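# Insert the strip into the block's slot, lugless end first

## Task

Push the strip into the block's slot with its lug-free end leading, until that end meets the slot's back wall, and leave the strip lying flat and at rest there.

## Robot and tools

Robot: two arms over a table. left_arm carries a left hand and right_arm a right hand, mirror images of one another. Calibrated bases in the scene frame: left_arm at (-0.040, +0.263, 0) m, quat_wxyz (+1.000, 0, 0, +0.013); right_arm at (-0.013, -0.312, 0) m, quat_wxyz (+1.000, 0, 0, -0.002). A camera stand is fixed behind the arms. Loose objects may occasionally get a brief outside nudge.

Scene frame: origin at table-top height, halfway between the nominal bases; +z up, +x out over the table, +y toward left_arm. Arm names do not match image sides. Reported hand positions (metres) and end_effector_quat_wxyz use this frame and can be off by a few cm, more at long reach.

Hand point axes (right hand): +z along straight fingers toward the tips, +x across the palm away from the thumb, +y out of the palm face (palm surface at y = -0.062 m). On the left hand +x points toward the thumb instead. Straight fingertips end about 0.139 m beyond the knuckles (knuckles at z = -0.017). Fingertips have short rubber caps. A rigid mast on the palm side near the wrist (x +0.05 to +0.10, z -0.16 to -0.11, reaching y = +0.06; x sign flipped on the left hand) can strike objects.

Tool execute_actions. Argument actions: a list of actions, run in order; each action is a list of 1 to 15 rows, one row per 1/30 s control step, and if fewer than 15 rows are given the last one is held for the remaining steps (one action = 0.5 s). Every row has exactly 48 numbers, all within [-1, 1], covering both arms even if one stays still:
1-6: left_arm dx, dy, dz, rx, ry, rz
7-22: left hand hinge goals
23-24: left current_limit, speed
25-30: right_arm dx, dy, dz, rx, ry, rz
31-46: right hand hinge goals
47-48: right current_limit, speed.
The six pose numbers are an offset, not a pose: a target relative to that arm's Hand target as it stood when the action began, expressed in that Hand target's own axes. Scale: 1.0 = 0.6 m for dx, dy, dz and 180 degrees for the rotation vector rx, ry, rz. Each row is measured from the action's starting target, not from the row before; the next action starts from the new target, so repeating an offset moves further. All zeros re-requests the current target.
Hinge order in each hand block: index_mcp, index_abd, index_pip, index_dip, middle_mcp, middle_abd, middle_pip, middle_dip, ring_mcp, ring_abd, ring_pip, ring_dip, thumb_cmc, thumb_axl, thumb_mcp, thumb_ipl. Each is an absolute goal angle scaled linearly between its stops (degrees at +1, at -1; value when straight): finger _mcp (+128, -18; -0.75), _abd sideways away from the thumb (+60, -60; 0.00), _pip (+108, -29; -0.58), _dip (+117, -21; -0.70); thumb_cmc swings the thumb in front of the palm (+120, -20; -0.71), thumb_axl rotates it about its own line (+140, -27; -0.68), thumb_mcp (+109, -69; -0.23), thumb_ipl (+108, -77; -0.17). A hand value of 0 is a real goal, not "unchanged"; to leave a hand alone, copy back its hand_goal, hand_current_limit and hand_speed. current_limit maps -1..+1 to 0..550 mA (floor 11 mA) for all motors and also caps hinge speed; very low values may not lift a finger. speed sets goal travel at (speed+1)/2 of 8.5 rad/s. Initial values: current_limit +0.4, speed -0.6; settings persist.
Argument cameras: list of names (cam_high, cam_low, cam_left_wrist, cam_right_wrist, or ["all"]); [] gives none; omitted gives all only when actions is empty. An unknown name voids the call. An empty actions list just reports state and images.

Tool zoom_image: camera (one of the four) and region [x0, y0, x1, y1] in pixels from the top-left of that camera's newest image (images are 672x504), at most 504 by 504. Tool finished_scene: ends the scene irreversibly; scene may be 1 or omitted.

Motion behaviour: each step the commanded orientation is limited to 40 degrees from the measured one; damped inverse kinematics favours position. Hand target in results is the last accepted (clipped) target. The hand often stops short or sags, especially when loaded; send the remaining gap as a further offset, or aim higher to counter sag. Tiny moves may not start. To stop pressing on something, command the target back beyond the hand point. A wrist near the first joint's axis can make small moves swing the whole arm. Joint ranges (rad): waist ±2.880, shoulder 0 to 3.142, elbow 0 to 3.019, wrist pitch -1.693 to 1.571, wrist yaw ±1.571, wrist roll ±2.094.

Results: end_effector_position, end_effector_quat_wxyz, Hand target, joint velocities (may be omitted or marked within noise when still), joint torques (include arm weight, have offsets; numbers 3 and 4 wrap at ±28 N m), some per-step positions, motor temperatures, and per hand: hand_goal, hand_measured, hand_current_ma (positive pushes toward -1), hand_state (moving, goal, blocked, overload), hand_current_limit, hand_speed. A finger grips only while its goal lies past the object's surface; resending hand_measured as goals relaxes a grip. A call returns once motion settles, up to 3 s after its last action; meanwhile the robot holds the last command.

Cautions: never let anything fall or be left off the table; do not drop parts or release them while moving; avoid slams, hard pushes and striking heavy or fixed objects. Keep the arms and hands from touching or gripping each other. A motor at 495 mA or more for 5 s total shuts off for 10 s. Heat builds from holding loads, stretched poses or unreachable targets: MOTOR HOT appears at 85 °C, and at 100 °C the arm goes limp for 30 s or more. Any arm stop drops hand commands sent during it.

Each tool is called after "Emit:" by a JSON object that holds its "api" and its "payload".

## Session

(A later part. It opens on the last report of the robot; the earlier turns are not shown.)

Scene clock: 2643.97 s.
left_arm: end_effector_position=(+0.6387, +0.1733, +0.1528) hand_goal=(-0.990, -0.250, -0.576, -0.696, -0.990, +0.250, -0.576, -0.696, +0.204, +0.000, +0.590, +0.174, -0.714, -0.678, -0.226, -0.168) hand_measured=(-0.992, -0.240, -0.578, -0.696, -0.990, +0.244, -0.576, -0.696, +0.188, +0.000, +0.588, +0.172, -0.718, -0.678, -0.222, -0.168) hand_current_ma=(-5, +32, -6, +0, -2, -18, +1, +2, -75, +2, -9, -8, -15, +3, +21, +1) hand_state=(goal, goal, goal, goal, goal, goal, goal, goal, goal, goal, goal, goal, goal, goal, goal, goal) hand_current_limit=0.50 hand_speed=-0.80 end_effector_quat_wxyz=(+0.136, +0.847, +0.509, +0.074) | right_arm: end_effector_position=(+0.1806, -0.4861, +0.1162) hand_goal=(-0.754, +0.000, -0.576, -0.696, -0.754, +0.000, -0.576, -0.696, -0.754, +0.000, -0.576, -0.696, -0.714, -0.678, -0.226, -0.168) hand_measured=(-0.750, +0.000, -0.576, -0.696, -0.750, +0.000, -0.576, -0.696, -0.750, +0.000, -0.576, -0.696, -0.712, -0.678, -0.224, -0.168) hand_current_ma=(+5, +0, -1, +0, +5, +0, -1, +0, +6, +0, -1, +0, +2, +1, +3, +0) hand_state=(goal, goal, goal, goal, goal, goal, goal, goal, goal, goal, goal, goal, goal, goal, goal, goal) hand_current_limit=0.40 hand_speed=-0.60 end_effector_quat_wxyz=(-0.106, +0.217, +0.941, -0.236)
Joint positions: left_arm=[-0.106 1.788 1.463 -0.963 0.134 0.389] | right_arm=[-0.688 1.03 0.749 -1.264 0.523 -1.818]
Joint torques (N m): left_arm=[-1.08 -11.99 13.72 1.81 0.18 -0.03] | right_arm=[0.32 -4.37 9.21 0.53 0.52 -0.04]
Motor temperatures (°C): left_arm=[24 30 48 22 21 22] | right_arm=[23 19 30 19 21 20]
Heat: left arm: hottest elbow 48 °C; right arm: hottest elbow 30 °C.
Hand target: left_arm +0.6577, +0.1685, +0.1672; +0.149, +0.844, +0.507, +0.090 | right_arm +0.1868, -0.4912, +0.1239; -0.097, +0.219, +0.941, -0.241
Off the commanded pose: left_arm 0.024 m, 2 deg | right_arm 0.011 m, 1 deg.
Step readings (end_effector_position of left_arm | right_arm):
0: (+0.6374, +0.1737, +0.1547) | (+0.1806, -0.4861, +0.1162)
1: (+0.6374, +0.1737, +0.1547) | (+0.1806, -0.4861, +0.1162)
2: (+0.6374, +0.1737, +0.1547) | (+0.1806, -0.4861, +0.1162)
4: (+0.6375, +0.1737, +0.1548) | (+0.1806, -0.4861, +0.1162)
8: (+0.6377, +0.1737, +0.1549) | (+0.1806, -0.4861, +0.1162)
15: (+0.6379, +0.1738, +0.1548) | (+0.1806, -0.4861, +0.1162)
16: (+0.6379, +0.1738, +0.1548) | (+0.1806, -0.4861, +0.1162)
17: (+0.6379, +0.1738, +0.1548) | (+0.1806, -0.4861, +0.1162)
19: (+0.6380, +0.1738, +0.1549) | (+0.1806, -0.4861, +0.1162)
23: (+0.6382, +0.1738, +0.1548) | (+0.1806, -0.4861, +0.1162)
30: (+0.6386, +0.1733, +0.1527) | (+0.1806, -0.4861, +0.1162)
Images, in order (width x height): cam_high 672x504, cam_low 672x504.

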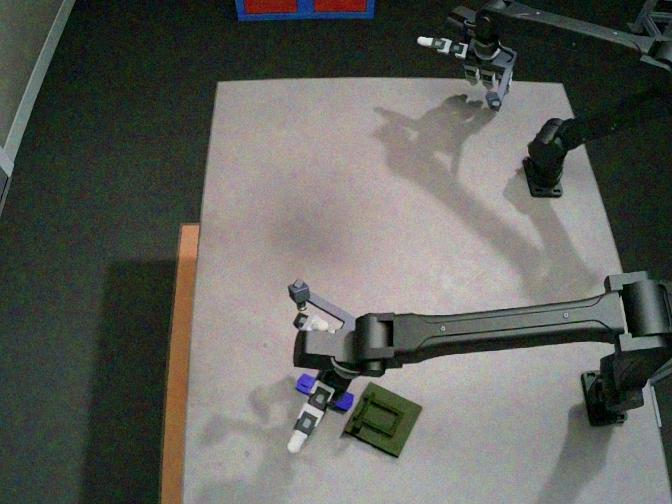

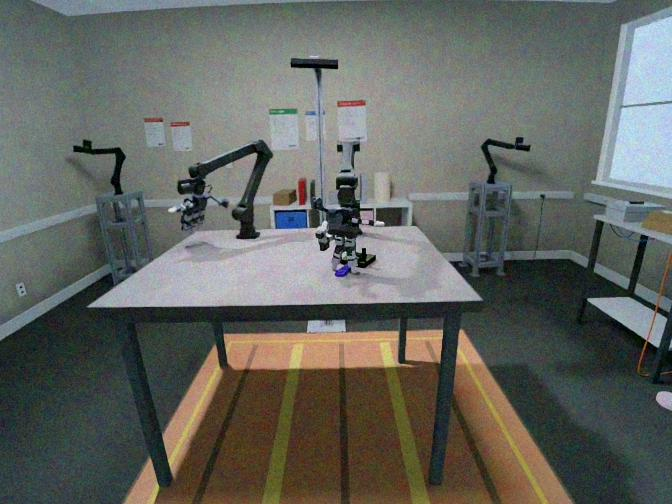

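Emit:
{"api": "execute_actions", "payload": {"actions": [[[0,0,0,0,0,0,-0.99,0.1,-0.576,-0.696,-0.99,-0.1,-0.576,-0.696,0.205,0,0.59,0.174,-0.714,-0.678,-0.226,-0.168,0.7,-0.8,0,0,0,0,0,0,-0.754,0,-0.576,-0.696,-0.754,0,-0.576,-0.696,-0.754,0,-0.576,-0.696,-0.714,-0.678,-0.226,-0.168,0.4,-0.6]],[[0,0.015,-0.018,0,0,0,-0.99,0.1,-0.576,-0.696,-0.99,-0.1,-0.576,-0.696,0.205,0,0.59,0.174,-0.714,-0.678,-0.226,-0.168,0.7,-0.8,0,0,0,0,0,0,-0.754,0,-0.576,-0.696,-0.754,0,-0.576,-0.696,-0.754,0,-0.576,-0.696,-0.714,-0.678,-0.226,-0.168,0.4,-0.6],[0,0.0328,-0.0413,0,0,0,-0.99,0.1,-0.576,-0.696,-0.99,-0.1,-0.576,-0.696,0.205,0,0.59,0.174,-0.714,-0.678,-0.226,-0.168,0.7,-0.8,0,0,0,0,0,0,-0.754,0,-0.576,-0.696,-0.754,0,-0.576,-0.696,-0.754,0,-0.576,-0.696,-0.714,-0.678,-0.226,-0.168,0.4,-0.6]]], "cameras": ["cam_high","cam_low"]}}

Emit:
{"api": "zoom_image", "payload": {"camera": "cam_low", "region": [330, 244, 370, 280]}}

Emit:
{"api": "zoom_image", "payload": {"camera": "cam_high", "region": [290, 360, 370, 420]}}

Scene clock: 2692.97 s.
left_arm: end_effector_position=(+0.6452, +0.1712, +0.1698) hand_goal=(-0.990, +0.100, -0.576, -0.696, -0.990, -0.100, -0.576, -0.696, +0.204, +0.000, +0.590, +0.174, -0.714, -0.678, -0.226, -0.168) hand_measured=(-0.990, -0.096, -0.578, -0.696, -0.990, +0.000, -0.576, -0.696, +0.188, +0.000, +0.588, +0.172, -0.718, -0.678, -0.222, -0.168) hand_current_ma=(+4, -467, -4, +0, -2, +408, +1, +2, -75, +2, -9, -8, -15, +3, +21, +1) hand_state=(goal, blocked, goal, goal, goal, blocked, goal, goal, goal, goal, goal, goal, goal, goal, goal, goal) hand_current_limit=0.70 hand_speed=-0.80 end_effector_quat_wxyz=(+0.133, +0.847, +0.510, +0.072) | right_arm: end_effector_position=(+0.1806, -0.4861, +0.1162) hand_goal=(-0.754, +0.000, -0.576, -0.696, -0.754, +0.000, -0.576, -0.696, -0.754, +0.000, -0.576, -0.696, -0.714, -0.678, -0.226, -0.168) hand_measured=(-0.750, +0.000, -0.576, -0.696, -0.750, +0.000, -0.576, -0.696, -0.750, +0.000, -0.576, -0.696, -0.712, -0.678, -0.224, -0.168) hand_current_ma=(+5, +0, -1, +0, +5, +0, -1, +0, +6, +0, -1, +0, +2, +1, +3, +0) hand_state=(goal, goal, goal, goal, goal, goal, goal, goal, goal, goal, goal, goal, goal, goal, goal, goal) hand_current_limit=0.40 hand_speed=-0.60 end_effector_quat_wxyz=(-0.106, +0.217, +0.941, -0.236)
Joint positions: left_arm=[-0.11 1.794 1.521 -1.022 0.129 0.384] | right_arm=[-0.688 1.03 0.749 -1.264 0.523 -1.818]
Joint torques (N m): left_arm=[-1.26 -12.81 15.87 0.94 0.28 -0.05] | right_arm=[0.38 -4.37 9.22 0.55 0.51 -0.04]
Heat: left arm: hottest elbow 49 °C; right arm: hottest elbow 30 °C.
Hand target: left_arm +0.6665, +0.1638, +0.1972; +0.149, +0.844, +0.507, +0.090 | right_arm +0.1868, -0.4912, +0.1239; -0.097, +0.219, +0.941, -0.241
Off the commanded pose: left_arm 0.036 m, 3 deg | right_arm 0.011 m, 1 deg.
Step readings (end_effector_position of left_arm | right_arm):
0: (+0.6387, +0.1733, +0.1528) | (+0.1806, -0.4861, +0.1162)
1: (+0.6387, +0.1733, +0.1528) | (+0.1806, -0.4861, +0.1162)
2: (+0.6388, +0.1734, +0.1528) | (+0.1806, -0.4861, +0.1162)
4: (+0.6391, +0.1737, +0.1530) | (+0.1806, -0.4861, +0.1162)
8: (+0.6401, +0.1746, +0.1534) | (+0.1806, -0.4861, +0.1162)
15: (+0.6407, +0.1751, +0.1537) | (+0.1806, -0.4861, +0.1162)
16: (+0.6407, +0.1751, +0.1537) | (+0.1806, -0.4861, +0.1162)
17: (+0.6411, +0.1751, +0.1544) | (+0.1806, -0.4861, +0.1162)
19: (+0.6408, +0.1745, +0.1555) | (+0.1806, -0.4861, +0.1162)
23: (+0.6411, +0.1724, +0.1601) | (+0.1806, -0.4861, +0.1162)
30: (+0.6456, +0.1711, +0.1706) | (+0.1806, -0.4861, +0.1162)
Images, in order (width x height): cam_high 672x504, cam_low 672x504.

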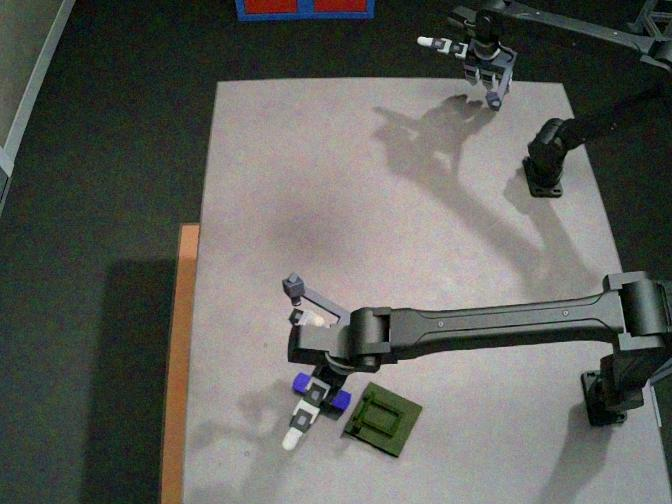

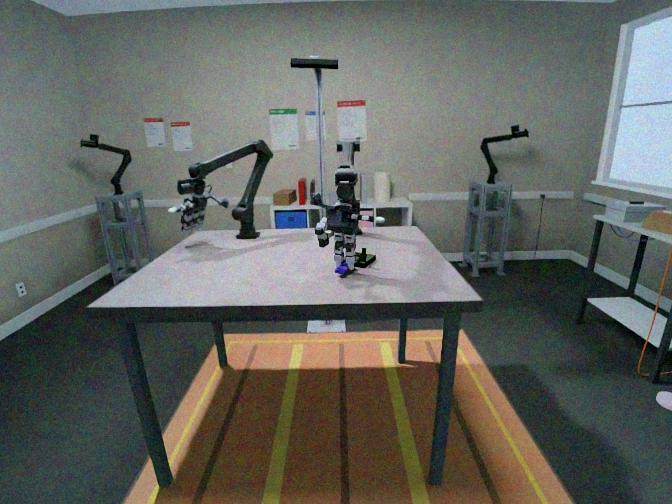

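Scaled by 12.600.

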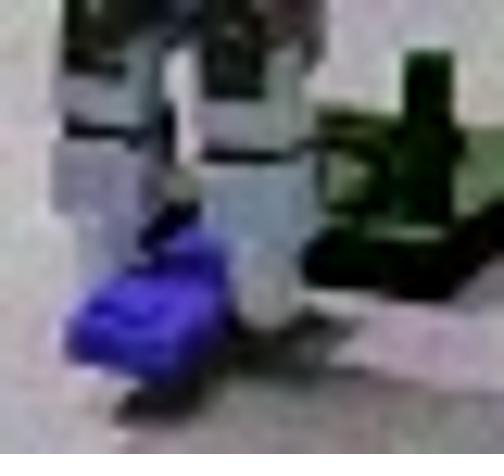

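Scaled by 6.300.

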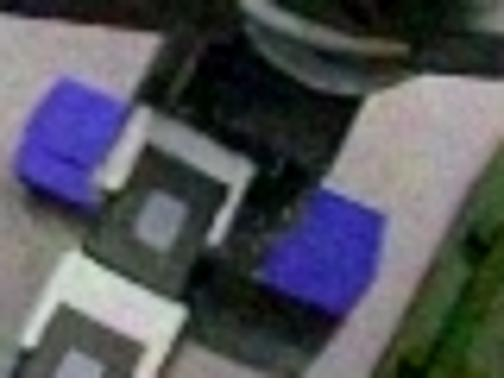

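Emit:
{"api": "execute_actions", "payload": {"actions": [[[0,0.0086,-0.0235,0,0,0,-0.99,0.1,-0.576,-0.696,-0.99,-0.1,-0.576,-0.696,0.205,0,0.59,0.174,-0.714,-0.678,-0.226,-0.168,0.7,-0.8,0,0,0,0,0,0,-0.754,0,-0.576,-0.696,-0.754,0,-0.576,-0.696,-0.754,0,-0.576,-0.696,-0.714,-0.678,-0.226,-0.168,0.4,-0.6],[0,0.0171,-0.047,0,0,0,-0.99,0.1,-0.576,-0.696,-0.99,-0.1,-0.576,-0.696,0.205,0,0.59,0.174,-0.714,-0.678,-0.226,-0.168,0.7,-0.8,0,0,0,0,0,0,-0.754,0,-0.576,-0.696,-0.754,0,-0.576,-0.696,-0.754,0,-0.576,-0.696,-0.714,-0.678,-0.226,-0.168,0.4,-0.6]]], "cameras": []}}

Scene clock: 2714.53 s.
left_arm: end_effector_position=(+0.6471, +0.1710, +0.1887) hand_goal=(-0.990, +0.100, -0.576, -0.696, -0.990, -0.100, -0.576, -0.696, +0.204, +0.000, +0.590, +0.174, -0.714, -0.678, -0.226, -0.168) hand_measured=(-0.988, -0.096, -0.576, -0.696, -0.990, +0.000, -0.576, -0.696, +0.188, +0.000, +0.588, +0.172, -0.718, -0.678, -0.222, -0.168) hand_current_ma=(+7, -467, -3, +0, -2, +408, +1, +2, -75, +2, -9, -8, -15, +3, +21, +1) hand_state=(goal, blocked, goal, goal, goal, blocked, goal, goal, goal, goal, goal, goal, goal, goal, goal, goal) hand_current_limit=0.70 hand_speed=-0.80 end_effector_quat_wxyz=(+0.128, +0.847, +0.511, +0.066) | right_arm: end_effector_position=(+0.1806, -0.4861, +0.1162) hand_goal=(-0.754, +0.000, -0.576, -0.696, -0.754, +0.000, -0.576, -0.696, -0.754, +0.000, -0.576, -0.696, -0.714, -0.678, -0.226, -0.168) hand_measured=(-0.750, +0.000, -0.576, -0.696, -0.750, +0.000, -0.576, -0.696, -0.750, +0.000, -0.576, -0.696, -0.712, -0.678, -0.224, -0.168) hand_current_ma=(+5, +0, -1, +0, +5, +0, -1, +0, +6, +0, -1, +0, +2, +1, +3, +0) hand_state=(goal, goal, goal, goal, goal, goal, goal, goal, goal, goal, goal, goal, goal, goal, goal, goal) hand_current_limit=0.40 hand_speed=-0.60 end_effector_quat_wxyz=(-0.106, +0.217, +0.941, -0.236)
Joint positions: left_arm=[-0.11 1.794 1.579 -1.095 0.129 0.384] | right_arm=[-0.688 1.03 0.749 -1.264 0.523 -1.818]
Joint torques (N m): left_arm=[-1.14 -13.8 16.08 0.81 0.3 -0.04] | right_arm=[0.38 -4.42 9.21 0.57 0.51 -0.04]
Heat: left arm: hottest elbow 48 °C; right arm: hottest elbow 30 °C.
Hand target: left_arm +0.6664, +0.1637, +0.2273; +0.149, +0.844, +0.507, +0.090 | right_arm +0.1868, -0.4912, +0.1239; -0.097, +0.219, +0.941, -0.241
Off the commanded pose: left_arm 0.044 m, 4 deg | right_arm 0.011 m, 1 deg.
Step readings (end_effector_position of left_arm | right_arm):
0: (+0.6452, +0.1712, +0.1698) | (+0.1806, -0.4861, +0.1162)
1: (+0.6451, +0.1712, +0.1697) | (+0.1806, -0.4861, +0.1162)
2: (+0.6448, +0.1712, +0.1699) | (+0.1806, -0.4861, +0.1162)
4: (+0.6431, +0.1713, +0.1713) | (+0.1806, -0.4861, +0.1162)
8: (+0.6445, +0.1713, +0.1800) | (+0.1806, -0.4861, +0.1162)
15: (+0.6480, +0.1710, +0.1893) | (+0.1806, -0.4861, +0.1162)
No camera images: "cameras" was empty.

Emit:
{"api": "execute_actions", "payload": {"actions": [[[-0.0015,-0.015,-0.004,0,0,0,-0.99,0.1,-0.576,-0.696,-0.99,-0.1,-0.576,-0.696,0.205,0,0.59,0.174,-0.714,-0.678,-0.226,-0.168,0.7,-0.8,0,0,0,0,0,0,-0.754,0,-0.576,-0.696,-0.754,0,-0.576,-0.696,-0.754,0,-0.576,-0.696,-0.714,-0.678,-0.226,-0.168,0.4,-0.6],[-0.003,-0.030,-0.0085,0,0,0,-0.99,0.1,-0.576,-0.696,-0.99,-0.1,-0.576,-0.696,0.205,0,0.59,0.174,-0.714,-0.678,-0.226,-0.168,0.7,-0.8,0,0,0,0,0,0,-0.754,0,-0.576,-0.696,-0.754,0,-0.576,-0.696,-0.754,0,-0.576,-0.696,-0.714,-0.678,-0.226,-0.168,0.4,-0.6],[-0.0045,-0.0457,-0.013,0,0,0,-0.99,0.1,-0.576,-0.696,-0.99,-0.1,-0.576,-0.696,0.205,0,0.59,0.174,-0.714,-0.678,-0.226,-0.168,0.7,-0.8,0,0,0,0,0,0,-0.754,0,-0.576,-0.696,-0.754,0,-0.576,-0.696,-0.754,0,-0.576,-0.696,-0.714,-0.678,-0.226,-0.168,0.4,-0.6]],[[0.0005,-0.018,-0.0065,0,0,0,-0.99,0.1,-0.576,-0.696,-0.99,-0.1,-0.576,-0.696,0.205,0,0.59,0.174,-0.714,-0.678,-0.226,-0.168,0.7,-0.8,0,0,0,0,0,0,-0.754,0,-0.576,-0.696,-0.754,0,-0.576,-0.696,-0.754,0,-0.576,-0.696,-0.714,-0.678,-0.226,-0.168,0.4,-0.6],[0.001,-0.036,-0.013,0,0,0,-0.99,0.1,-0.576,-0.696,-0.99,-0.1,-0.576,-0.696,0.205,0,0.59,0.174,-0.714,-0.678,-0.226,-0.168,0.7,-0.8,0,0,0,0,0,0,-0.754,0,-0.576,-0.696,-0.754,0,-0.576,-0.696,-0.754,0,-0.576,-0.696,-0.714,-0.678,-0.226,-0.168,0.4,-0.6],[0.0015,-0.0542,-0.0197,0,0,0,-0.99,0.1,-0.576,-0.696,-0.99,-0.1,-0.576,-0.696,0.205,0,0.59,0.174,-0.714,-0.678,-0.226,-0.168,0.7,-0.8,0,0,0,0,0,0,-0.754,0,-0.576,-0.696,-0.754,0,-0.576,-0.696,-0.754,0,-0.576,-0.696,-0.714,-0.678,-0.226,-0.168,0.4,-0.6]]], "cameras": ["cam_high","cam_low"]}}

Emit:
{"api": "zoom_image", "payload": {"camera": "cam_low", "region": [332, 238, 372, 274]}}

Emit:
{"api": "zoom_image", "payload": {"camera": "cam_high", "region": [300, 365, 380, 425]}}

Scene clock: 2752.17 s.
left_arm: end_effector_position=(+0.6108, +0.1898, +0.2163) hand_goal=(-0.990, +0.100, -0.576, -0.696, -0.990, -0.100, -0.576, -0.696, +0.204, +0.000, +0.590, +0.174, -0.714, -0.678, -0.226, -0.168) hand_measured=(-0.986, -0.096, -0.576, -0.696, -0.990, +0.000, -0.576, -0.696, +0.188, +0.000, +0.588, +0.172, -0.718, -0.678, -0.222, -0.168) hand_current_ma=(+15, -468, +0, +0, -2, +408, +1, +2, -75, +2, -9, -8, -15, +3, +21, +1) hand_state=(goal, blocked, goal, goal, goal, blocked, goal, goal, goal, goal, goal, goal, goal, goal, goal, goal) hand_current_limit=0.70 hand_speed=-0.80 end_effector_quat_wxyz=(+0.142, +0.843, +0.512, +0.080) | right_arm: end_effector_position=(+0.1806, -0.4861, +0.1162) hand_goal=(-0.754, +0.000, -0.576, -0.696, -0.754, +0.000, -0.576, -0.696, -0.754, +0.000, -0.576, -0.696, -0.714, -0.678, -0.226, -0.168) hand_measured=(-0.750, +0.000, -0.576, -0.696, -0.750, +0.000, -0.576, -0.696, -0.750, +0.000, -0.576, -0.696, -0.712, -0.678, -0.224, -0.168) hand_current_ma=(+5, +0, -1, +0, +5, +0, -1, +0, +6, +0, -1, +0, +2, +1, +3, +0) hand_state=(goal, goal, goal, goal, goal, goal, goal, goal, goal, goal, goal, goal, goal, goal, goal, goal) hand_current_limit=0.40 hand_speed=-0.60 end_effector_quat_wxyz=(-0.106, +0.217, +0.941, -0.236)
Joint positions: left_arm=[-0.08 1.665 1.463 -1.073 0.142 0.403] | right_arm=[-0.688 1.03 0.749 -1.264 0.523 -1.818]
Joint torques (N m): left_arm=[0.03 -13.16 9.44 1.89 0.32 0.18] | right_arm=[0.32 -4.37 9.21 0.55 0.51 -0.04]
Heat: left arm: hottest elbow 48 °C; right arm: hottest elbow 30 °C.
Hand target: left_arm +0.6099, +0.1916, +0.2252; +0.149, +0.844, +0.507, +0.090 | right_arm +0.1868, -0.4912, +0.1239; -0.097, +0.219, +0.941, -0.241
Off the commanded pose: left_arm 0.009 m, 2 deg | right_arm 0.011 m, 1 deg.
Step readings (end_effector_position of left_arm | right_arm):
0: (+0.6471, +0.1710, +0.1887) | (+0.1806, -0.4861, +0.1162)
1: (+0.6471, +0.1710, +0.1887) | (+0.1806, -0.4861, +0.1162)
2: (+0.6471, +0.1710, +0.1887) | (+0.1806, -0.4861, +0.1162)
4: (+0.6470, +0.1709, +0.1898) | (+0.1806, -0.4861, +0.1162)
8: (+0.6453, +0.1707, +0.2001) | (+0.1806, -0.4861, +0.1162)
15: (+0.6408, +0.1709, +0.2222) | (+0.1806, -0.4861, +0.1162)
16: (+0.6408, +0.1709, +0.2232) | (+0.1806, -0.4861, +0.1162)
17: (+0.6404, +0.1708, +0.2232) | (+0.1806, -0.4861, +0.1162)
19: (+0.6355, +0.1720, +0.2200) | (+0.1806, -0.4861, +0.1162)
23: (+0.6163, +0.1799, +0.2092) | (+0.1806, -0.4861, +0.1162)
30: (+0.6109, +0.1903, +0.2134) | (+0.1806, -0.4861, +0.1162)
Images, in order (width x height): cam_high 672x504, cam_low 672x504.

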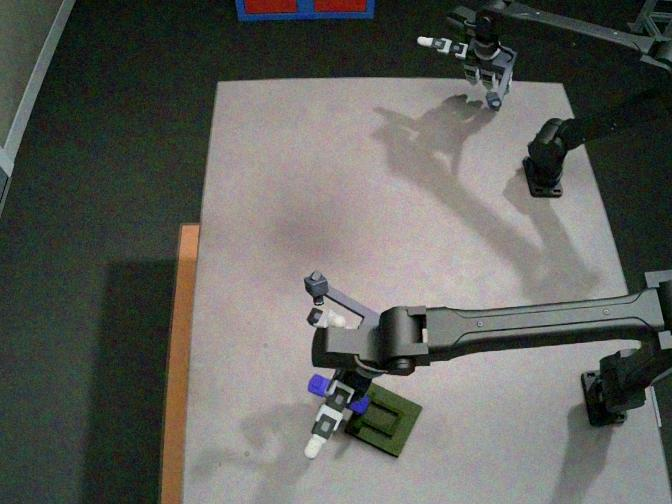

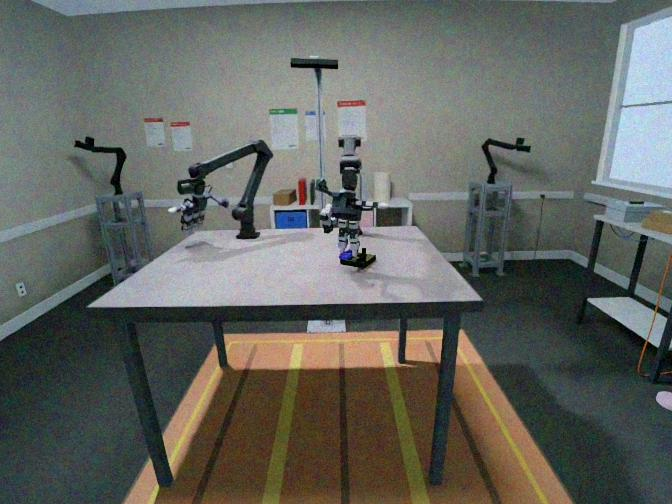

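Scaled by 12.600.

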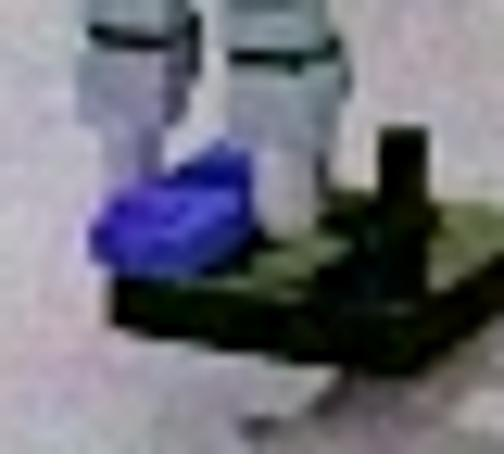

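Scaled by 6.300.

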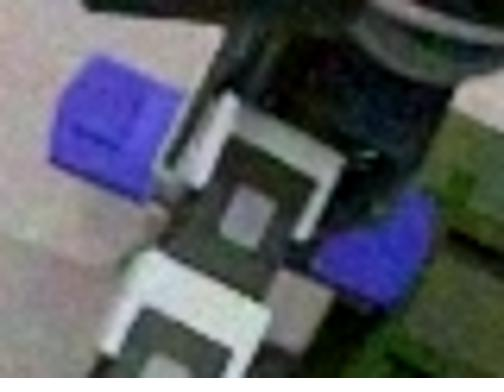

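Emit:
{"api": "execute_actions", "payload": {"actions": [[[-0.0028,-0.007,0.0286,0,-0.00142,0.0039,-0.99,0.1,-0.576,-0.696,-0.99,-0.1,-0.576,-0.696,0.205,0,0.59,0.174,-0.714,-0.678,-0.226,-0.168,0.7,-0.8,0,0,0,0,0,0,-0.754,0,-0.576,-0.696,-0.754,0,-0.576,-0.696,-0.754,0,-0.576,-0.696,-0.714,-0.678,-0.226,-0.168,0.4,-0.6],[-0.0057,-0.0137,0.0572,0,-0.00285,0.00783,-0.99,0.1,-0.576,-0.696,-0.99,-0.1,-0.576,-0.696,0.205,0,0.59,0.174,-0.714,-0.678,-0.226,-0.168,0.7,-0.8,0,0,0,0,0,0,-0.754,0,-0.576,-0.696,-0.754,0,-0.576,-0.696,-0.754,0,-0.576,-0.696,-0.714,-0.678,-0.226,-0.168,0.4,-0.6]]], "cameras": ["cam_high","cam_low"]}}

Emit:
{"api": "zoom_image", "payload": {"camera": "cam_low", "region": [332, 238, 372, 274]}}

Emit:
{"api": "zoom_image", "payload": {"camera": "cam_high", "region": [300, 365, 380, 425]}}

Scene clock: 2778.03 s.
left_arm: end_effector_position=(+0.6107, +0.1863, +0.1972) hand_goal=(-0.990, +0.100, -0.576, -0.696, -0.990, -0.100, -0.576, -0.696, +0.204, +0.000, +0.590, +0.174, -0.714, -0.678, -0.226, -0.168) hand_measured=(-0.980, -0.096, -0.572, -0.696, -0.990, +0.000, -0.576, -0.696, +0.188, +0.000, +0.588, +0.172, -0.718, -0.678, -0.222, -0.168) hand_current_ma=(+45, -468, +14, +2, -1, +408, +2, +3, -75, +2, -9, -8, -15, +3, +21, +1) hand_state=(goal, blocked, goal, goal, goal, blocked, goal, goal, goal, goal, goal, goal, goal, goal, goal, goal) hand_current_limit=0.70 hand_speed=-0.80 end_effector_quat_wxyz=(+0.150, +0.848, +0.500, +0.088) | right_arm: end_effector_position=(+0.1806, -0.4861, +0.1162) hand_goal=(-0.754, +0.000, -0.576, -0.696, -0.754, +0.000, -0.576, -0.696, -0.754, +0.000, -0.576, -0.696, -0.714, -0.678, -0.226, -0.168) hand_measured=(-0.750, +0.000, -0.576, -0.696, -0.750, +0.000, -0.576, -0.696, -0.750, +0.000, -0.576, -0.696, -0.712, -0.678, -0.224, -0.168) hand_current_ma=(+5, +0, -1, +0, +5, +0, -1, +0, +6, +0, -1, +0, +2, +1, +3, +0) hand_state=(goal, goal, goal, goal, goal, goal, goal, goal, goal, goal, goal, goal, goal, goal, goal, goal) hand_current_limit=0.40 hand_speed=-0.60 end_effector_quat_wxyz=(-0.106, +0.217, +0.941, -0.236)
Joint positions: left_arm=[-0.08 1.669 1.407 -0.991 0.151 0.426] | right_arm=[-0.688 1.03 0.749 -1.264 0.523 -1.818]
Joint torques (N m): left_arm=[-0.32 -11.4 9.46 1.96 0.27 0.19] | right_arm=[0.38 -4.37 9.18 0.55 0.51 -0.04]
Heat: left arm: hottest elbow 47 °C; right arm: hottest elbow 30 °C.
Hand target: left_arm +0.6119, +0.1867, +0.1902; +0.150, +0.851, +0.496, +0.088 | right_arm +0.1868, -0.4912, +0.1239; -0.097, +0.219, +0.941, -0.241
Off the commanded pose: left_arm 0.007 m, 1 deg | right_arm 0.011 m, 1 deg.
Step readings (end_effector_position of left_arm | right_arm):
0: (+0.6108, +0.1898, +0.2163) | (+0.1806, -0.4861, +0.1162)
1: (+0.6107, +0.1898, +0.2162) | (+0.1806, -0.4861, +0.1162)
2: (+0.6111, +0.1895, +0.2156) | (+0.1806, -0.4861, +0.1162)
4: (+0.6122, +0.1886, +0.2132) | (+0.1806, -0.4861, +0.1162)
8: (+0.6107, +0.1870, +0.2022) | (+0.1806, -0.4861, +0.1162)
15: (+0.6104, +0.1864, +0.1970) | (+0.1806, -0.4861, +0.1162)
Images, in order (width x height): cam_high 672x504, cam_low 672x504.

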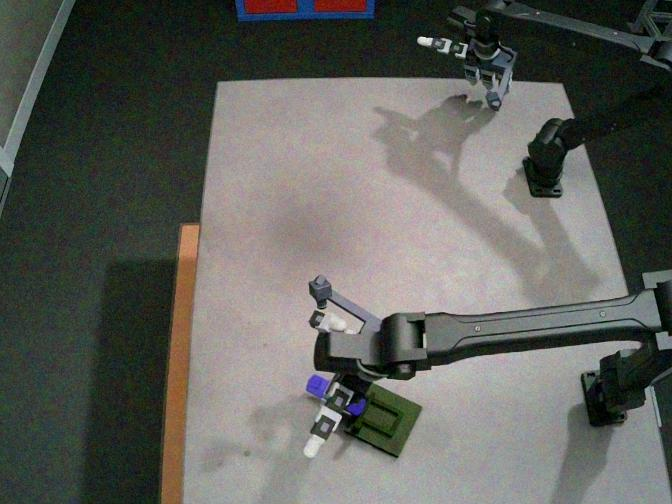

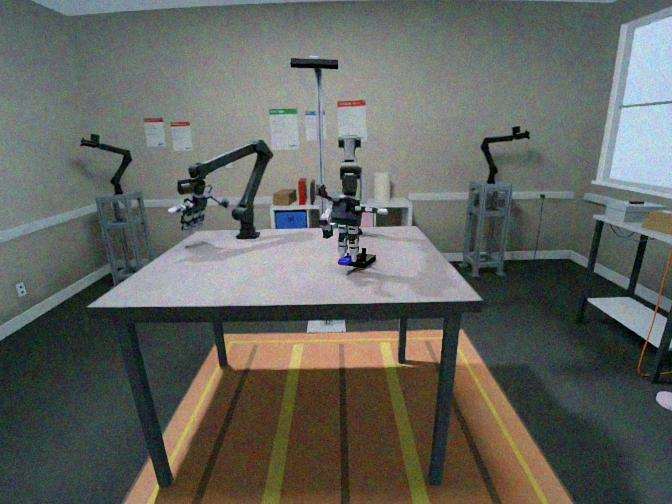

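Scaled by 12.600.

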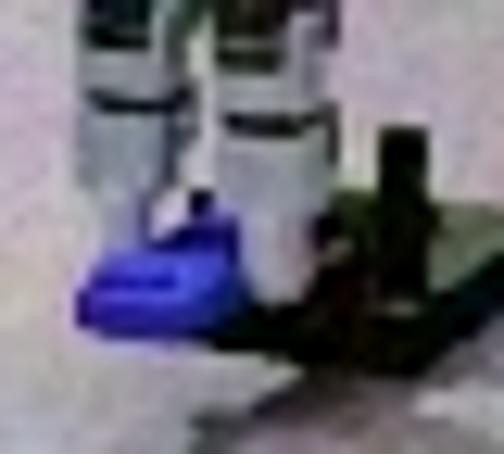

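Scaled by 6.300.

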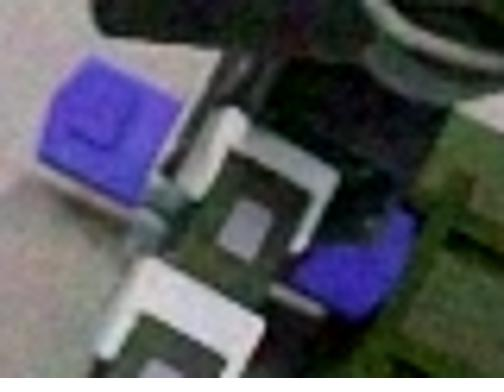

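Emit:
{"api": "execute_actions", "payload": {"actions": [[[-0.0008,-0.0042,0.0115,0,0,0,-0.99,0.1,-0.576,-0.696,-0.99,-0.1,-0.576,-0.696,0.205,0,0.59,0.174,-0.714,-0.678,-0.226,-0.168,0.7,-0.8,0,0,0,0,0,0,-0.754,0,-0.576,-0.696,-0.754,0,-0.576,-0.696,-0.754,0,-0.576,-0.696,-0.714,-0.678,-0.226,-0.168,0.4,-0.6],[-0.0017,-0.0084,0.023,0,0,0,-0.99,0.1,-0.576,-0.696,-0.99,-0.1,-0.576,-0.696,0.205,0,0.59,0.174,-0.714,-0.678,-0.226,-0.168,0.7,-0.8,0,0,0,0,0,0,-0.754,0,-0.576,-0.696,-0.754,0,-0.576,-0.696,-0.754,0,-0.576,-0.696,-0.714,-0.678,-0.226,-0.168,0.4,-0.6]]], "cameras": ["cam_high","cam_low"]}}

Emit:
{"api": "zoom_image", "payload": {"camera": "cam_low", "region": [332, 238, 372, 274]}}

Emit:
{"api": "zoom_image", "payload": {"camera": "cam_high", "region": [300, 365, 380, 425]}}

Scene clock: 2804.70 s.
left_arm: end_effector_position=(+0.6104, +0.1862, +0.1820) hand_goal=(-0.990, +0.100, -0.576, -0.696, -0.990, -0.100, -0.576, -0.696, +0.204, +0.000, +0.590, +0.174, -0.714, -0.678, -0.226, -0.168) hand_measured=(-0.980, -0.096, -0.572, -0.696, -0.992, +0.000, -0.576, -0.696, +0.188, +0.000, +0.588, +0.172, -0.718, -0.678, -0.222, -0.168) hand_current_ma=(+45, -468, +15, +2, -6, +408, -1, +2, -75, +2, -9, -8, -15, +3, +21, +1) hand_state=(goal, blocked, goal, goal, goal, blocked, goal, goal, goal, goal, goal, goal, goal, goal, goal, goal) hand_current_limit=0.70 hand_speed=-0.80 end_effector_quat_wxyz=(+0.150, +0.849, +0.500, +0.088) | right_arm: end_effector_position=(+0.1806, -0.4861, +0.1162) hand_goal=(-0.754, +0.000, -0.576, -0.696, -0.754, +0.000, -0.576, -0.696, -0.754, +0.000, -0.576, -0.696, -0.714, -0.678, -0.226, -0.168) hand_measured=(-0.750, +0.000, -0.576, -0.696, -0.750, +0.000, -0.576, -0.696, -0.750, +0.000, -0.576, -0.696, -0.712, -0.678, -0.224, -0.168) hand_current_ma=(+5, +0, -1, +0, +5, +0, -1, +0, +6, +0, -1, +0, +2, +1, +3, +0) hand_state=(goal, goal, goal, goal, goal, goal, goal, goal, goal, goal, goal, goal, goal, goal, goal, goal) hand_current_limit=0.40 hand_speed=-0.60 end_effector_quat_wxyz=(-0.106, +0.217, +0.941, -0.236)
Joint positions: left_arm=[-0.08 1.68 1.379 -0.954 0.151 0.427] | right_arm=[-0.688 1.03 0.749 -1.264 0.523 -1.818]
Joint torques (N m): left_arm=[-0.56 -11.63 9.42 2.02 0.24 0.17] | right_arm=[0.38 -4.37 9.21 0.55 0.51 -0.04]
Heat: left arm: hottest elbow 46 °C; right arm: hottest elbow 30 °C.
Hand target: left_arm +0.6114, +0.1858, +0.1756; +0.150, +0.851, +0.496, +0.088 | right_arm +0.1868, -0.4912, +0.1239; -0.097, +0.219, +0.941, -0.241
Off the commanded pose: left_arm 0.007 m, 1 deg | right_arm 0.011 m, 1 deg.
Step readings (end_effector_position of left_arm | right_arm):
0: (+0.6107, +0.1862, +0.1972) | (+0.1806, -0.4861, +0.1162)
1: (+0.6107, +0.1862, +0.1972) | (+0.1806, -0.4861, +0.1162)
2: (+0.6108, +0.1862, +0.1970) | (+0.1806, -0.4861, +0.1162)
4: (+0.6114, +0.1862, +0.1958) | (+0.1806, -0.4861, +0.1162)
8: (+0.6101, +0.1863, +0.1879) | (+0.1806, -0.4861, +0.1162)
15: (+0.6104, +0.1862, +0.1820) | (+0.1806, -0.4861, +0.1162)
Images, in order (width x height): cam_high 672x504, cam_low 672x504.

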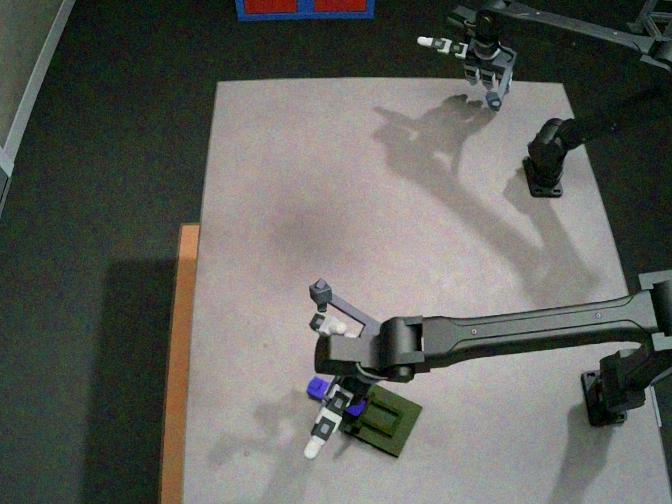

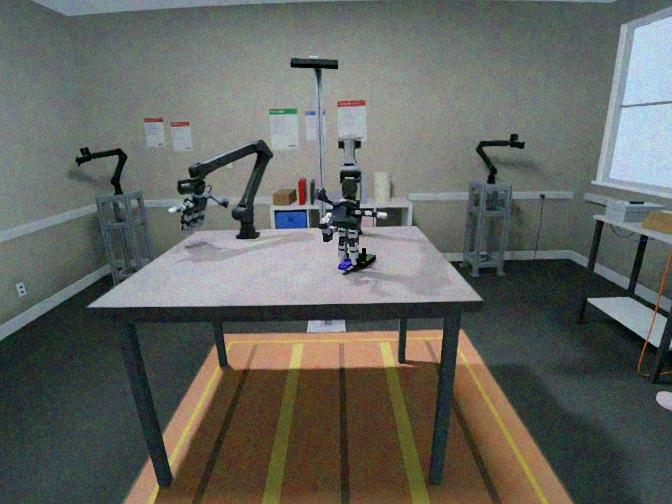

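Scaled by 12.600.

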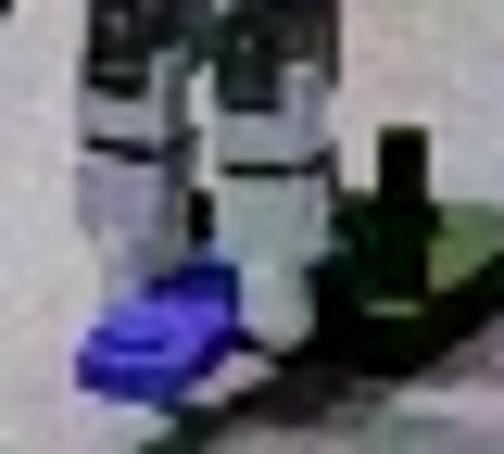

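Scaled by 6.300.

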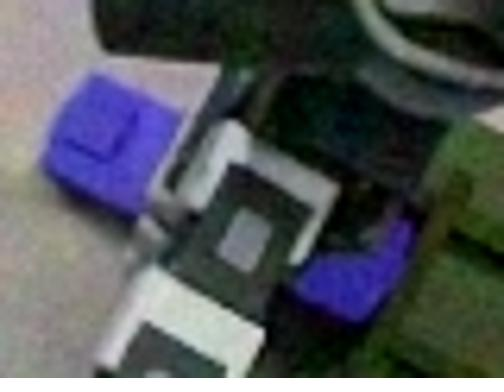

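Emit:
{"api": "execute_actions", "payload": {"actions": [[[-0.0011,-0.0048,-0.0029,0,0,0,-0.99,0.1,-0.576,-0.696,-0.99,-0.1,-0.576,-0.696,0.205,0,0.59,0.174,-0.714,-0.678,-0.226,-0.168,0.7,-0.8,0,0,0,0,0,0,-0.754,0,-0.576,-0.696,-0.754,0,-0.576,-0.696,-0.754,0,-0.576,-0.696,-0.714,-0.678,-0.226,-0.168,0.4,-0.6],[-0.0022,-0.0096,-0.0058,0,0,0,-0.99,0.1,-0.576,-0.696,-0.99,-0.1,-0.576,-0.696,0.205,0,0.59,0.174,-0.714,-0.678,-0.226,-0.168,0.7,-0.8,0,0,0,0,0,0,-0.754,0,-0.576,-0.696,-0.754,0,-0.576,-0.696,-0.754,0,-0.576,-0.696,-0.714,-0.678,-0.226,-0.168,0.4,-0.6],[-0.0033,-0.0145,-0.0088,0,0,0,-0.99,0.1,-0.576,-0.696,-0.99,-0.1,-0.576,-0.696,0.205,0,0.59,0.174,-0.714,-0.678,-0.226,-0.168,0.7,-0.8,0,0,0,0,0,0,-0.754,0,-0.576,-0.696,-0.754,0,-0.576,-0.696,-0.754,0,-0.576,-0.696,-0.714,-0.678,-0.226,-0.168,0.4,-0.6]]], "cameras": ["cam_high","cam_low"]}}

Emit:
{"api": "zoom_image", "payload": {"camera": "cam_low", "region": [332, 238, 372, 274]}}

Emit:
{"api": "zoom_image", "payload": {"camera": "cam_high", "region": [300, 365, 380, 425]}}

Scene clock: 2833.93 s.
left_arm: end_effector_position=(+0.6057, +0.1853, +0.1727) hand_goal=(-0.990, +0.100, -0.576, -0.696, -0.990, -0.100, -0.576, -0.696, +0.204, +0.000, +0.590, +0.174, -0.714, -0.678, -0.226, -0.168) hand_measured=(-0.964, -0.096, -0.566, -0.692, -0.986, +0.000, -0.574, -0.696, +0.188, +0.000, +0.588, +0.172, -0.718, -0.678, -0.222, -0.168) hand_current_ma=(+117, -467, +43, +15, +19, +408, +4, +2, -75, +2, -9, -8, -15, +3, +21, +1) hand_state=(blocked, blocked, goal, goal, goal, blocked, goal, goal, goal, goal, goal, goal, goal, goal, goal, goal) hand_current_limit=0.70 hand_speed=-0.80 end_effector_quat_wxyz=(+0.148, +0.851, +0.497, +0.083) | right_arm: end_effector_position=(+0.1806, -0.4861, +0.1162) hand_goal=(-0.754, +0.000, -0.576, -0.696, -0.754, +0.000, -0.576, -0.696, -0.754, +0.000, -0.576, -0.696, -0.714, -0.678, -0.226, -0.168) hand_measured=(-0.750, +0.000, -0.576, -0.696, -0.750, +0.000, -0.576, -0.696, -0.750, +0.000, -0.576, -0.696, -0.712, -0.678, -0.224, -0.168) hand_current_ma=(+5, +0, -1, +0, +5, +0, -1, +0, +6, +0, -1, +0, +2, +1, +3, +0) hand_state=(goal, goal, goal, goal, goal, goal, goal, goal, goal, goal, goal, goal, goal, goal, goal, goal) hand_current_limit=0.40 hand_speed=-0.60 end_effector_quat_wxyz=(-0.106, +0.217, +0.941, -0.236)
Joint positions: left_arm=[-0.08 1.68 1.357 -0.941 0.154 0.435] | right_arm=[-0.688 1.03 0.749 -1.264 0.523 -1.818]
Joint torques (N m): left_arm=[-0.03 -13.16 8.8 1.54 0.19 0.13] | right_arm=[0.44 -4.42 9.21 0.55 0.51 -0.05]
Heat: left arm: hottest elbow 44 °C; right arm: hottest elbow 30 °C.
Hand target: left_arm +0.6017, +0.1890, +0.1776; +0.150, +0.851, +0.496, +0.088 | right_arm +0.1868, -0.4912, +0.1239; -0.097, +0.219, +0.941, -0.241
Off the commanded pose: left_arm 0.007 m, 1 deg | right_arm 0.011 m, 1 deg.
Step readings (end_effector_position of left_arm | right_arm):
0: (+0.6104, +0.1862, +0.1820) | (+0.1806, -0.4861, +0.1162)
1: (+0.6104, +0.1862, +0.1820) | (+0.1806, -0.4861, +0.1162)
2: (+0.6104, +0.1862, +0.1820) | (+0.1806, -0.4861, +0.1162)
4: (+0.6099, +0.1862, +0.1806) | (+0.1806, -0.4861, +0.1162)
8: (+0.6071, +0.1856, +0.1751) | (+0.1806, -0.4861, +0.1162)
15: (+0.6057, +0.1853, +0.1727) | (+0.1806, -0.4861, +0.1162)
Images, in order (width x height): cam_high 672x504, cam_low 672x504.

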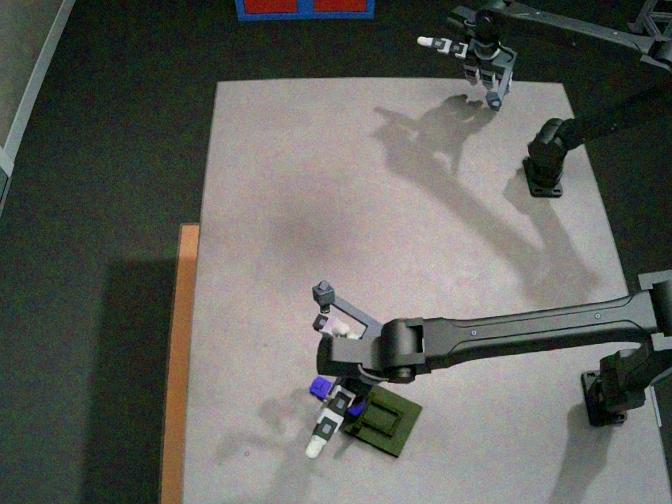

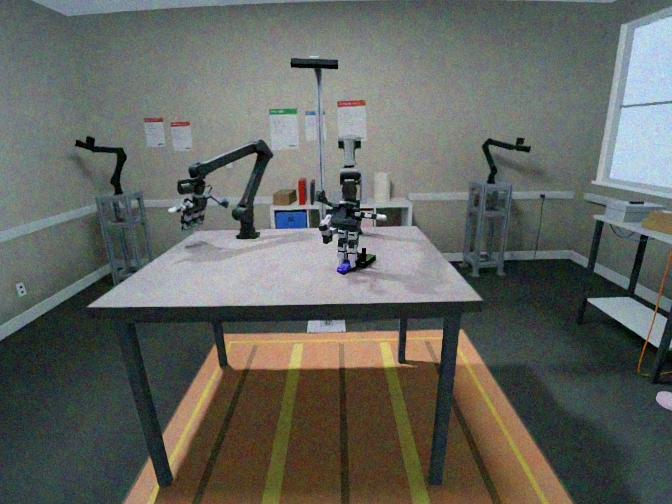

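Scaled by 12.600.

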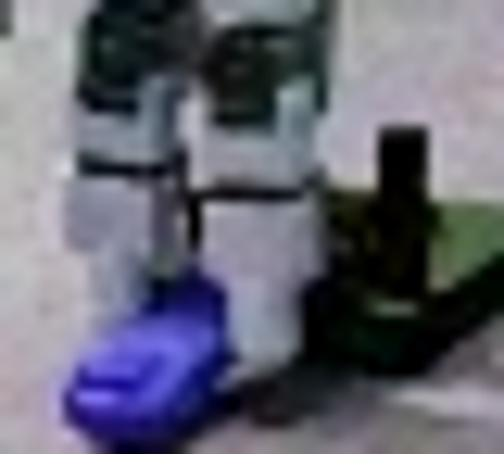

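Scaled by 6.300.

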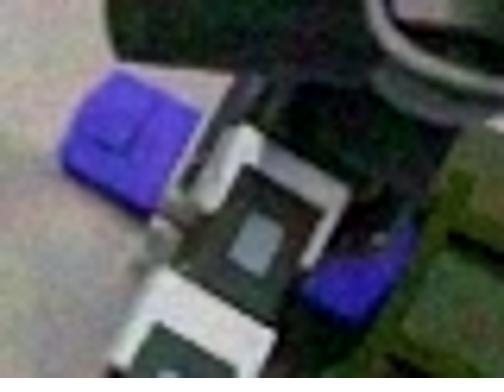

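Emit:
{"api": "execute_actions", "payload": {"actions": [[[0,0.03,-0.01,0,0,0,-0.99,0.1,-0.576,-0.696,-0.99,-0.1,-0.576,-0.696,0.205,0,0.59,0.174,-0.714,-0.678,-0.226,-0.168,0.7,-0.8,0,0,0,0,0,0,-0.754,0,-0.576,-0.696,-0.754,0,-0.576,-0.696,-0.754,0,-0.576,-0.696,-0.714,-0.678,-0.226,-0.168,0.4,-0.6],[0,0.065,-0.022,0,0,0,-0.99,0.1,-0.576,-0.696,-0.99,-0.1,-0.576,-0.696,0.205,0,0.59,0.174,-0.714,-0.678,-0.226,-0.168,0.7,-0.8,0,0,0,0,0,0,-0.754,0,-0.576,-0.696,-0.754,0,-0.576,-0.696,-0.754,0,-0.576,-0.696,-0.714,-0.678,-0.226,-0.168,0.4,-0.6]],[[-0.03,0,0,0,0,0,-0.99,0.1,-0.576,-0.696,-0.99,-0.1,-0.576,-0.696,0.205,0,0.59,0.174,-0.714,-0.678,-0.226,-0.168,0.7,-0.8,0,0,0,0,0,0,-0.754,0,-0.576,-0.696,-0.754,0,-0.576,-0.696,-0.754,0,-0.576,-0.696,-0.714,-0.678,-0.226,-0.168,0.4,-0.6],[-0.065,0,0,0,0,0,-0.99,0.1,-0.576,-0.696,-0.99,-0.1,-0.576,-0.696,0.205,0,0.59,0.174,-0.714,-0.678,-0.226,-0.168,0.7,-0.8,0,0,0,0,0,0,-0.754,0,-0.576,-0.696,-0.754,0,-0.576,-0.696,-0.754,0,-0.576,-0.696,-0.714,-0.678,-0.226,-0.168,0.4,-0.6],[-0.1,0,0,0,0,0,-0.99,0.1,-0.576,-0.696,-0.99,-0.1,-0.576,-0.696,0.205,0,0.59,0.174,-0.714,-0.678,-0.226,-0.168,0.7,-0.8,0,0,0,0,0,0,-0.754,0,-0.576,-0.696,-0.754,0,-0.576,-0.696,-0.754,0,-0.576,-0.696,-0.714,-0.678,-0.226,-0.168,0.4,-0.6]]], "cameras": ["cam_high","cam_low"]}}

Emit:
{"api": "zoom_image", "payload": {"camera": "cam_low", "region": [336, 240, 380, 274]}}

Emit:
{"api": "zoom_image", "payload": {"camera": "cam_high", "region": [340, 375, 430, 460]}}

Emit:
{"api": "zoom_image", "payload": {"camera": "cam_low", "region": [315, 240, 360, 280]}}

Scene clock: 2881.33 s.
left_arm: end_effector_position=(+0.5965, +0.1157, +0.1918) hand_goal=(-0.990, +0.100, -0.576, -0.696, -0.990, -0.100, -0.576, -0.696, +0.204, +0.000, +0.590, +0.174, -0.714, -0.678, -0.226, -0.168) hand_measured=(-0.974, -0.096, -0.568, -0.690, -0.996, +0.000, -0.578, -0.696, +0.188, +0.000, +0.588, +0.172, -0.718, -0.678, -0.222, -0.168) hand_current_ma=(+73, -468, +34, +22, -21, +405, -9, +0, -75, +2, -9, -8, -15, +3, +21, +1) hand_state=(goal, blocked, goal, goal, goal, blocked, goal, goal, goal, goal, goal, goal, goal, goal, goal, goal) hand_current_limit=0.70 hand_speed=-0.80 end_effector_quat_wxyz=(+0.141, +0.857, +0.490, +0.077) | right_arm: end_effector_position=(+0.1806, -0.4861, +0.1162) hand_goal=(-0.754, +0.000, -0.576, -0.696, -0.754, +0.000, -0.576, -0.696, -0.754, +0.000, -0.576, -0.696, -0.714, -0.678, -0.226, -0.168) hand_measured=(-0.750, +0.000, -0.576, -0.696, -0.750, +0.000, -0.576, -0.696, -0.750, +0.000, -0.576, -0.696, -0.712, -0.678, -0.224, -0.168) hand_current_ma=(+5, +0, -1, +0, +5, +0, -1, +0, +6, +0, -1, +0, +2, +1, +3, +0) hand_state=(goal, goal, goal, goal, goal, goal, goal, goal, goal, goal, goal, goal, goal, goal, goal, goal) hand_current_limit=0.40 hand_speed=-0.60 end_effector_quat_wxyz=(-0.106, +0.217, +0.941, -0.236)
Joint positions: left_arm=[-0.213 1.671 1.405 -1.002 0.114 0.326] | right_arm=[-0.688 1.03 0.749 -1.264 0.523 -1.818]
Joint torques (N m): left_arm=[0.09 -13.04 10.14 1.92 0.1 -0.03] | right_arm=[0.32 -4.42 9.21 0.55 0.52 -0.04]
Motor temperatures (°C): left_arm=[24 31 42 22 21 22] | right_arm=[22 19 30 19 21 20]
Heat: left arm: hottest elbow 42 °C; right arm: hottest elbow 30 °C.
Hand target: left_arm +0.6001, +0.1211, +0.2030; +0.150, +0.851, +0.496, +0.088 | right_arm +0.1868, -0.4912, +0.1239; -0.097, +0.219, +0.941, -0.241
Off the commanded pose: left_arm 0.013 m, 2 deg | right_arm 0.011 m, 1 deg.
Step readings (end_effector_position of left_arm | right_arm):
0: (+0.6057, +0.1852, +0.1727) | (+0.1806, -0.4861, +0.1162)
1: (+0.6057, +0.1852, +0.1727) | (+0.1806, -0.4861, +0.1162)
2: (+0.6057, +0.1852, +0.1727) | (+0.1806, -0.4861, +0.1162)
4: (+0.6046, +0.1848, +0.1721) | (+0.1806, -0.4861, +0.1162)
8: (+0.6056, +0.1794, +0.1743) | (+0.1806, -0.4861, +0.1162)
15: (+0.6078, +0.1773, +0.1770) | (+0.1806, -0.4861, +0.1162)
16: (+0.6078, +0.1774, +0.1768) | (+0.1806, -0.4861, +0.1162)
17: (+0.6077, +0.1764, +0.1767) | (+0.1806, -0.4861, +0.1162)
19: (+0.6075, +0.1738, +0.1762) | (+0.1806, -0.4861, +0.1162)
23: (+0.6031, +0.1457, +0.1794) | (+0.1806, -0.4861, +0.1162)
30: (+0.5955, +0.1118, +0.1913) | (+0.1806, -0.4861, +0.1162)
Images, in order (width x height): cam_high 672x504, cam_low 672x504.

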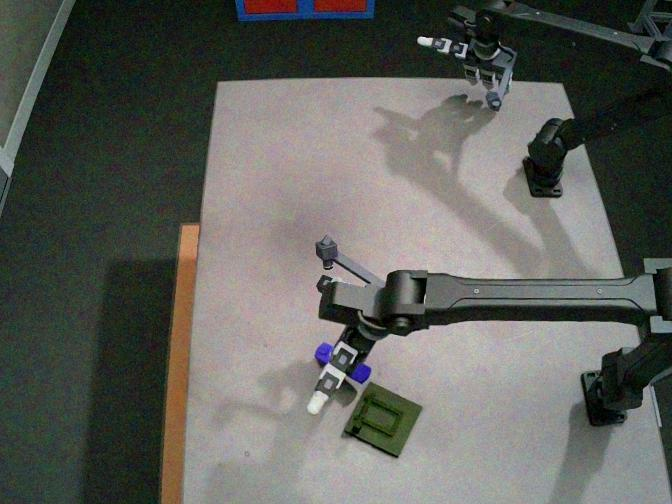

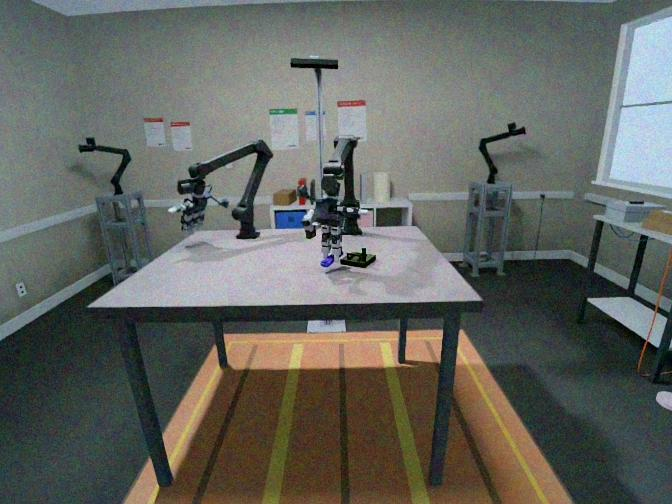

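Scaled by 11.455.

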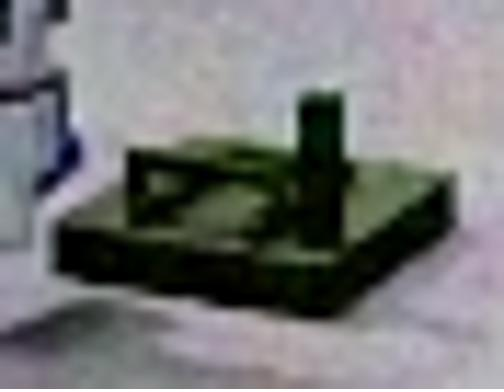

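Scaled by 5.600.

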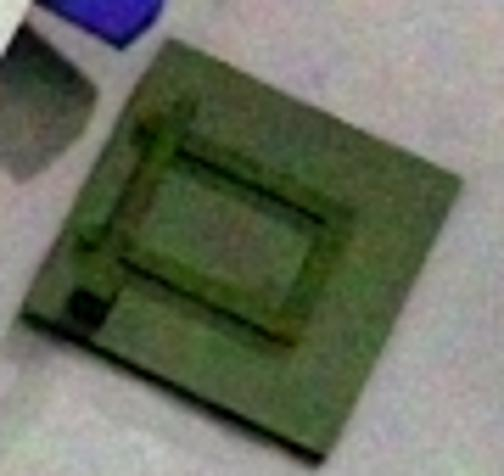

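Scaled by 11.200.

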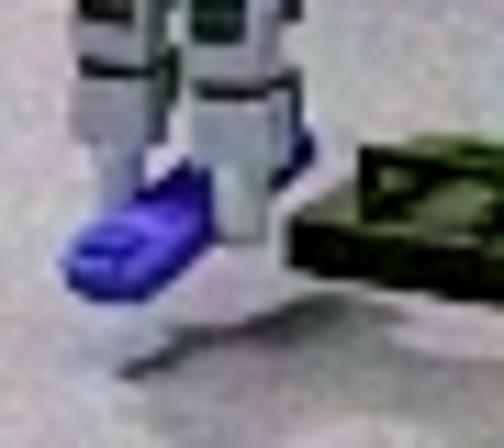

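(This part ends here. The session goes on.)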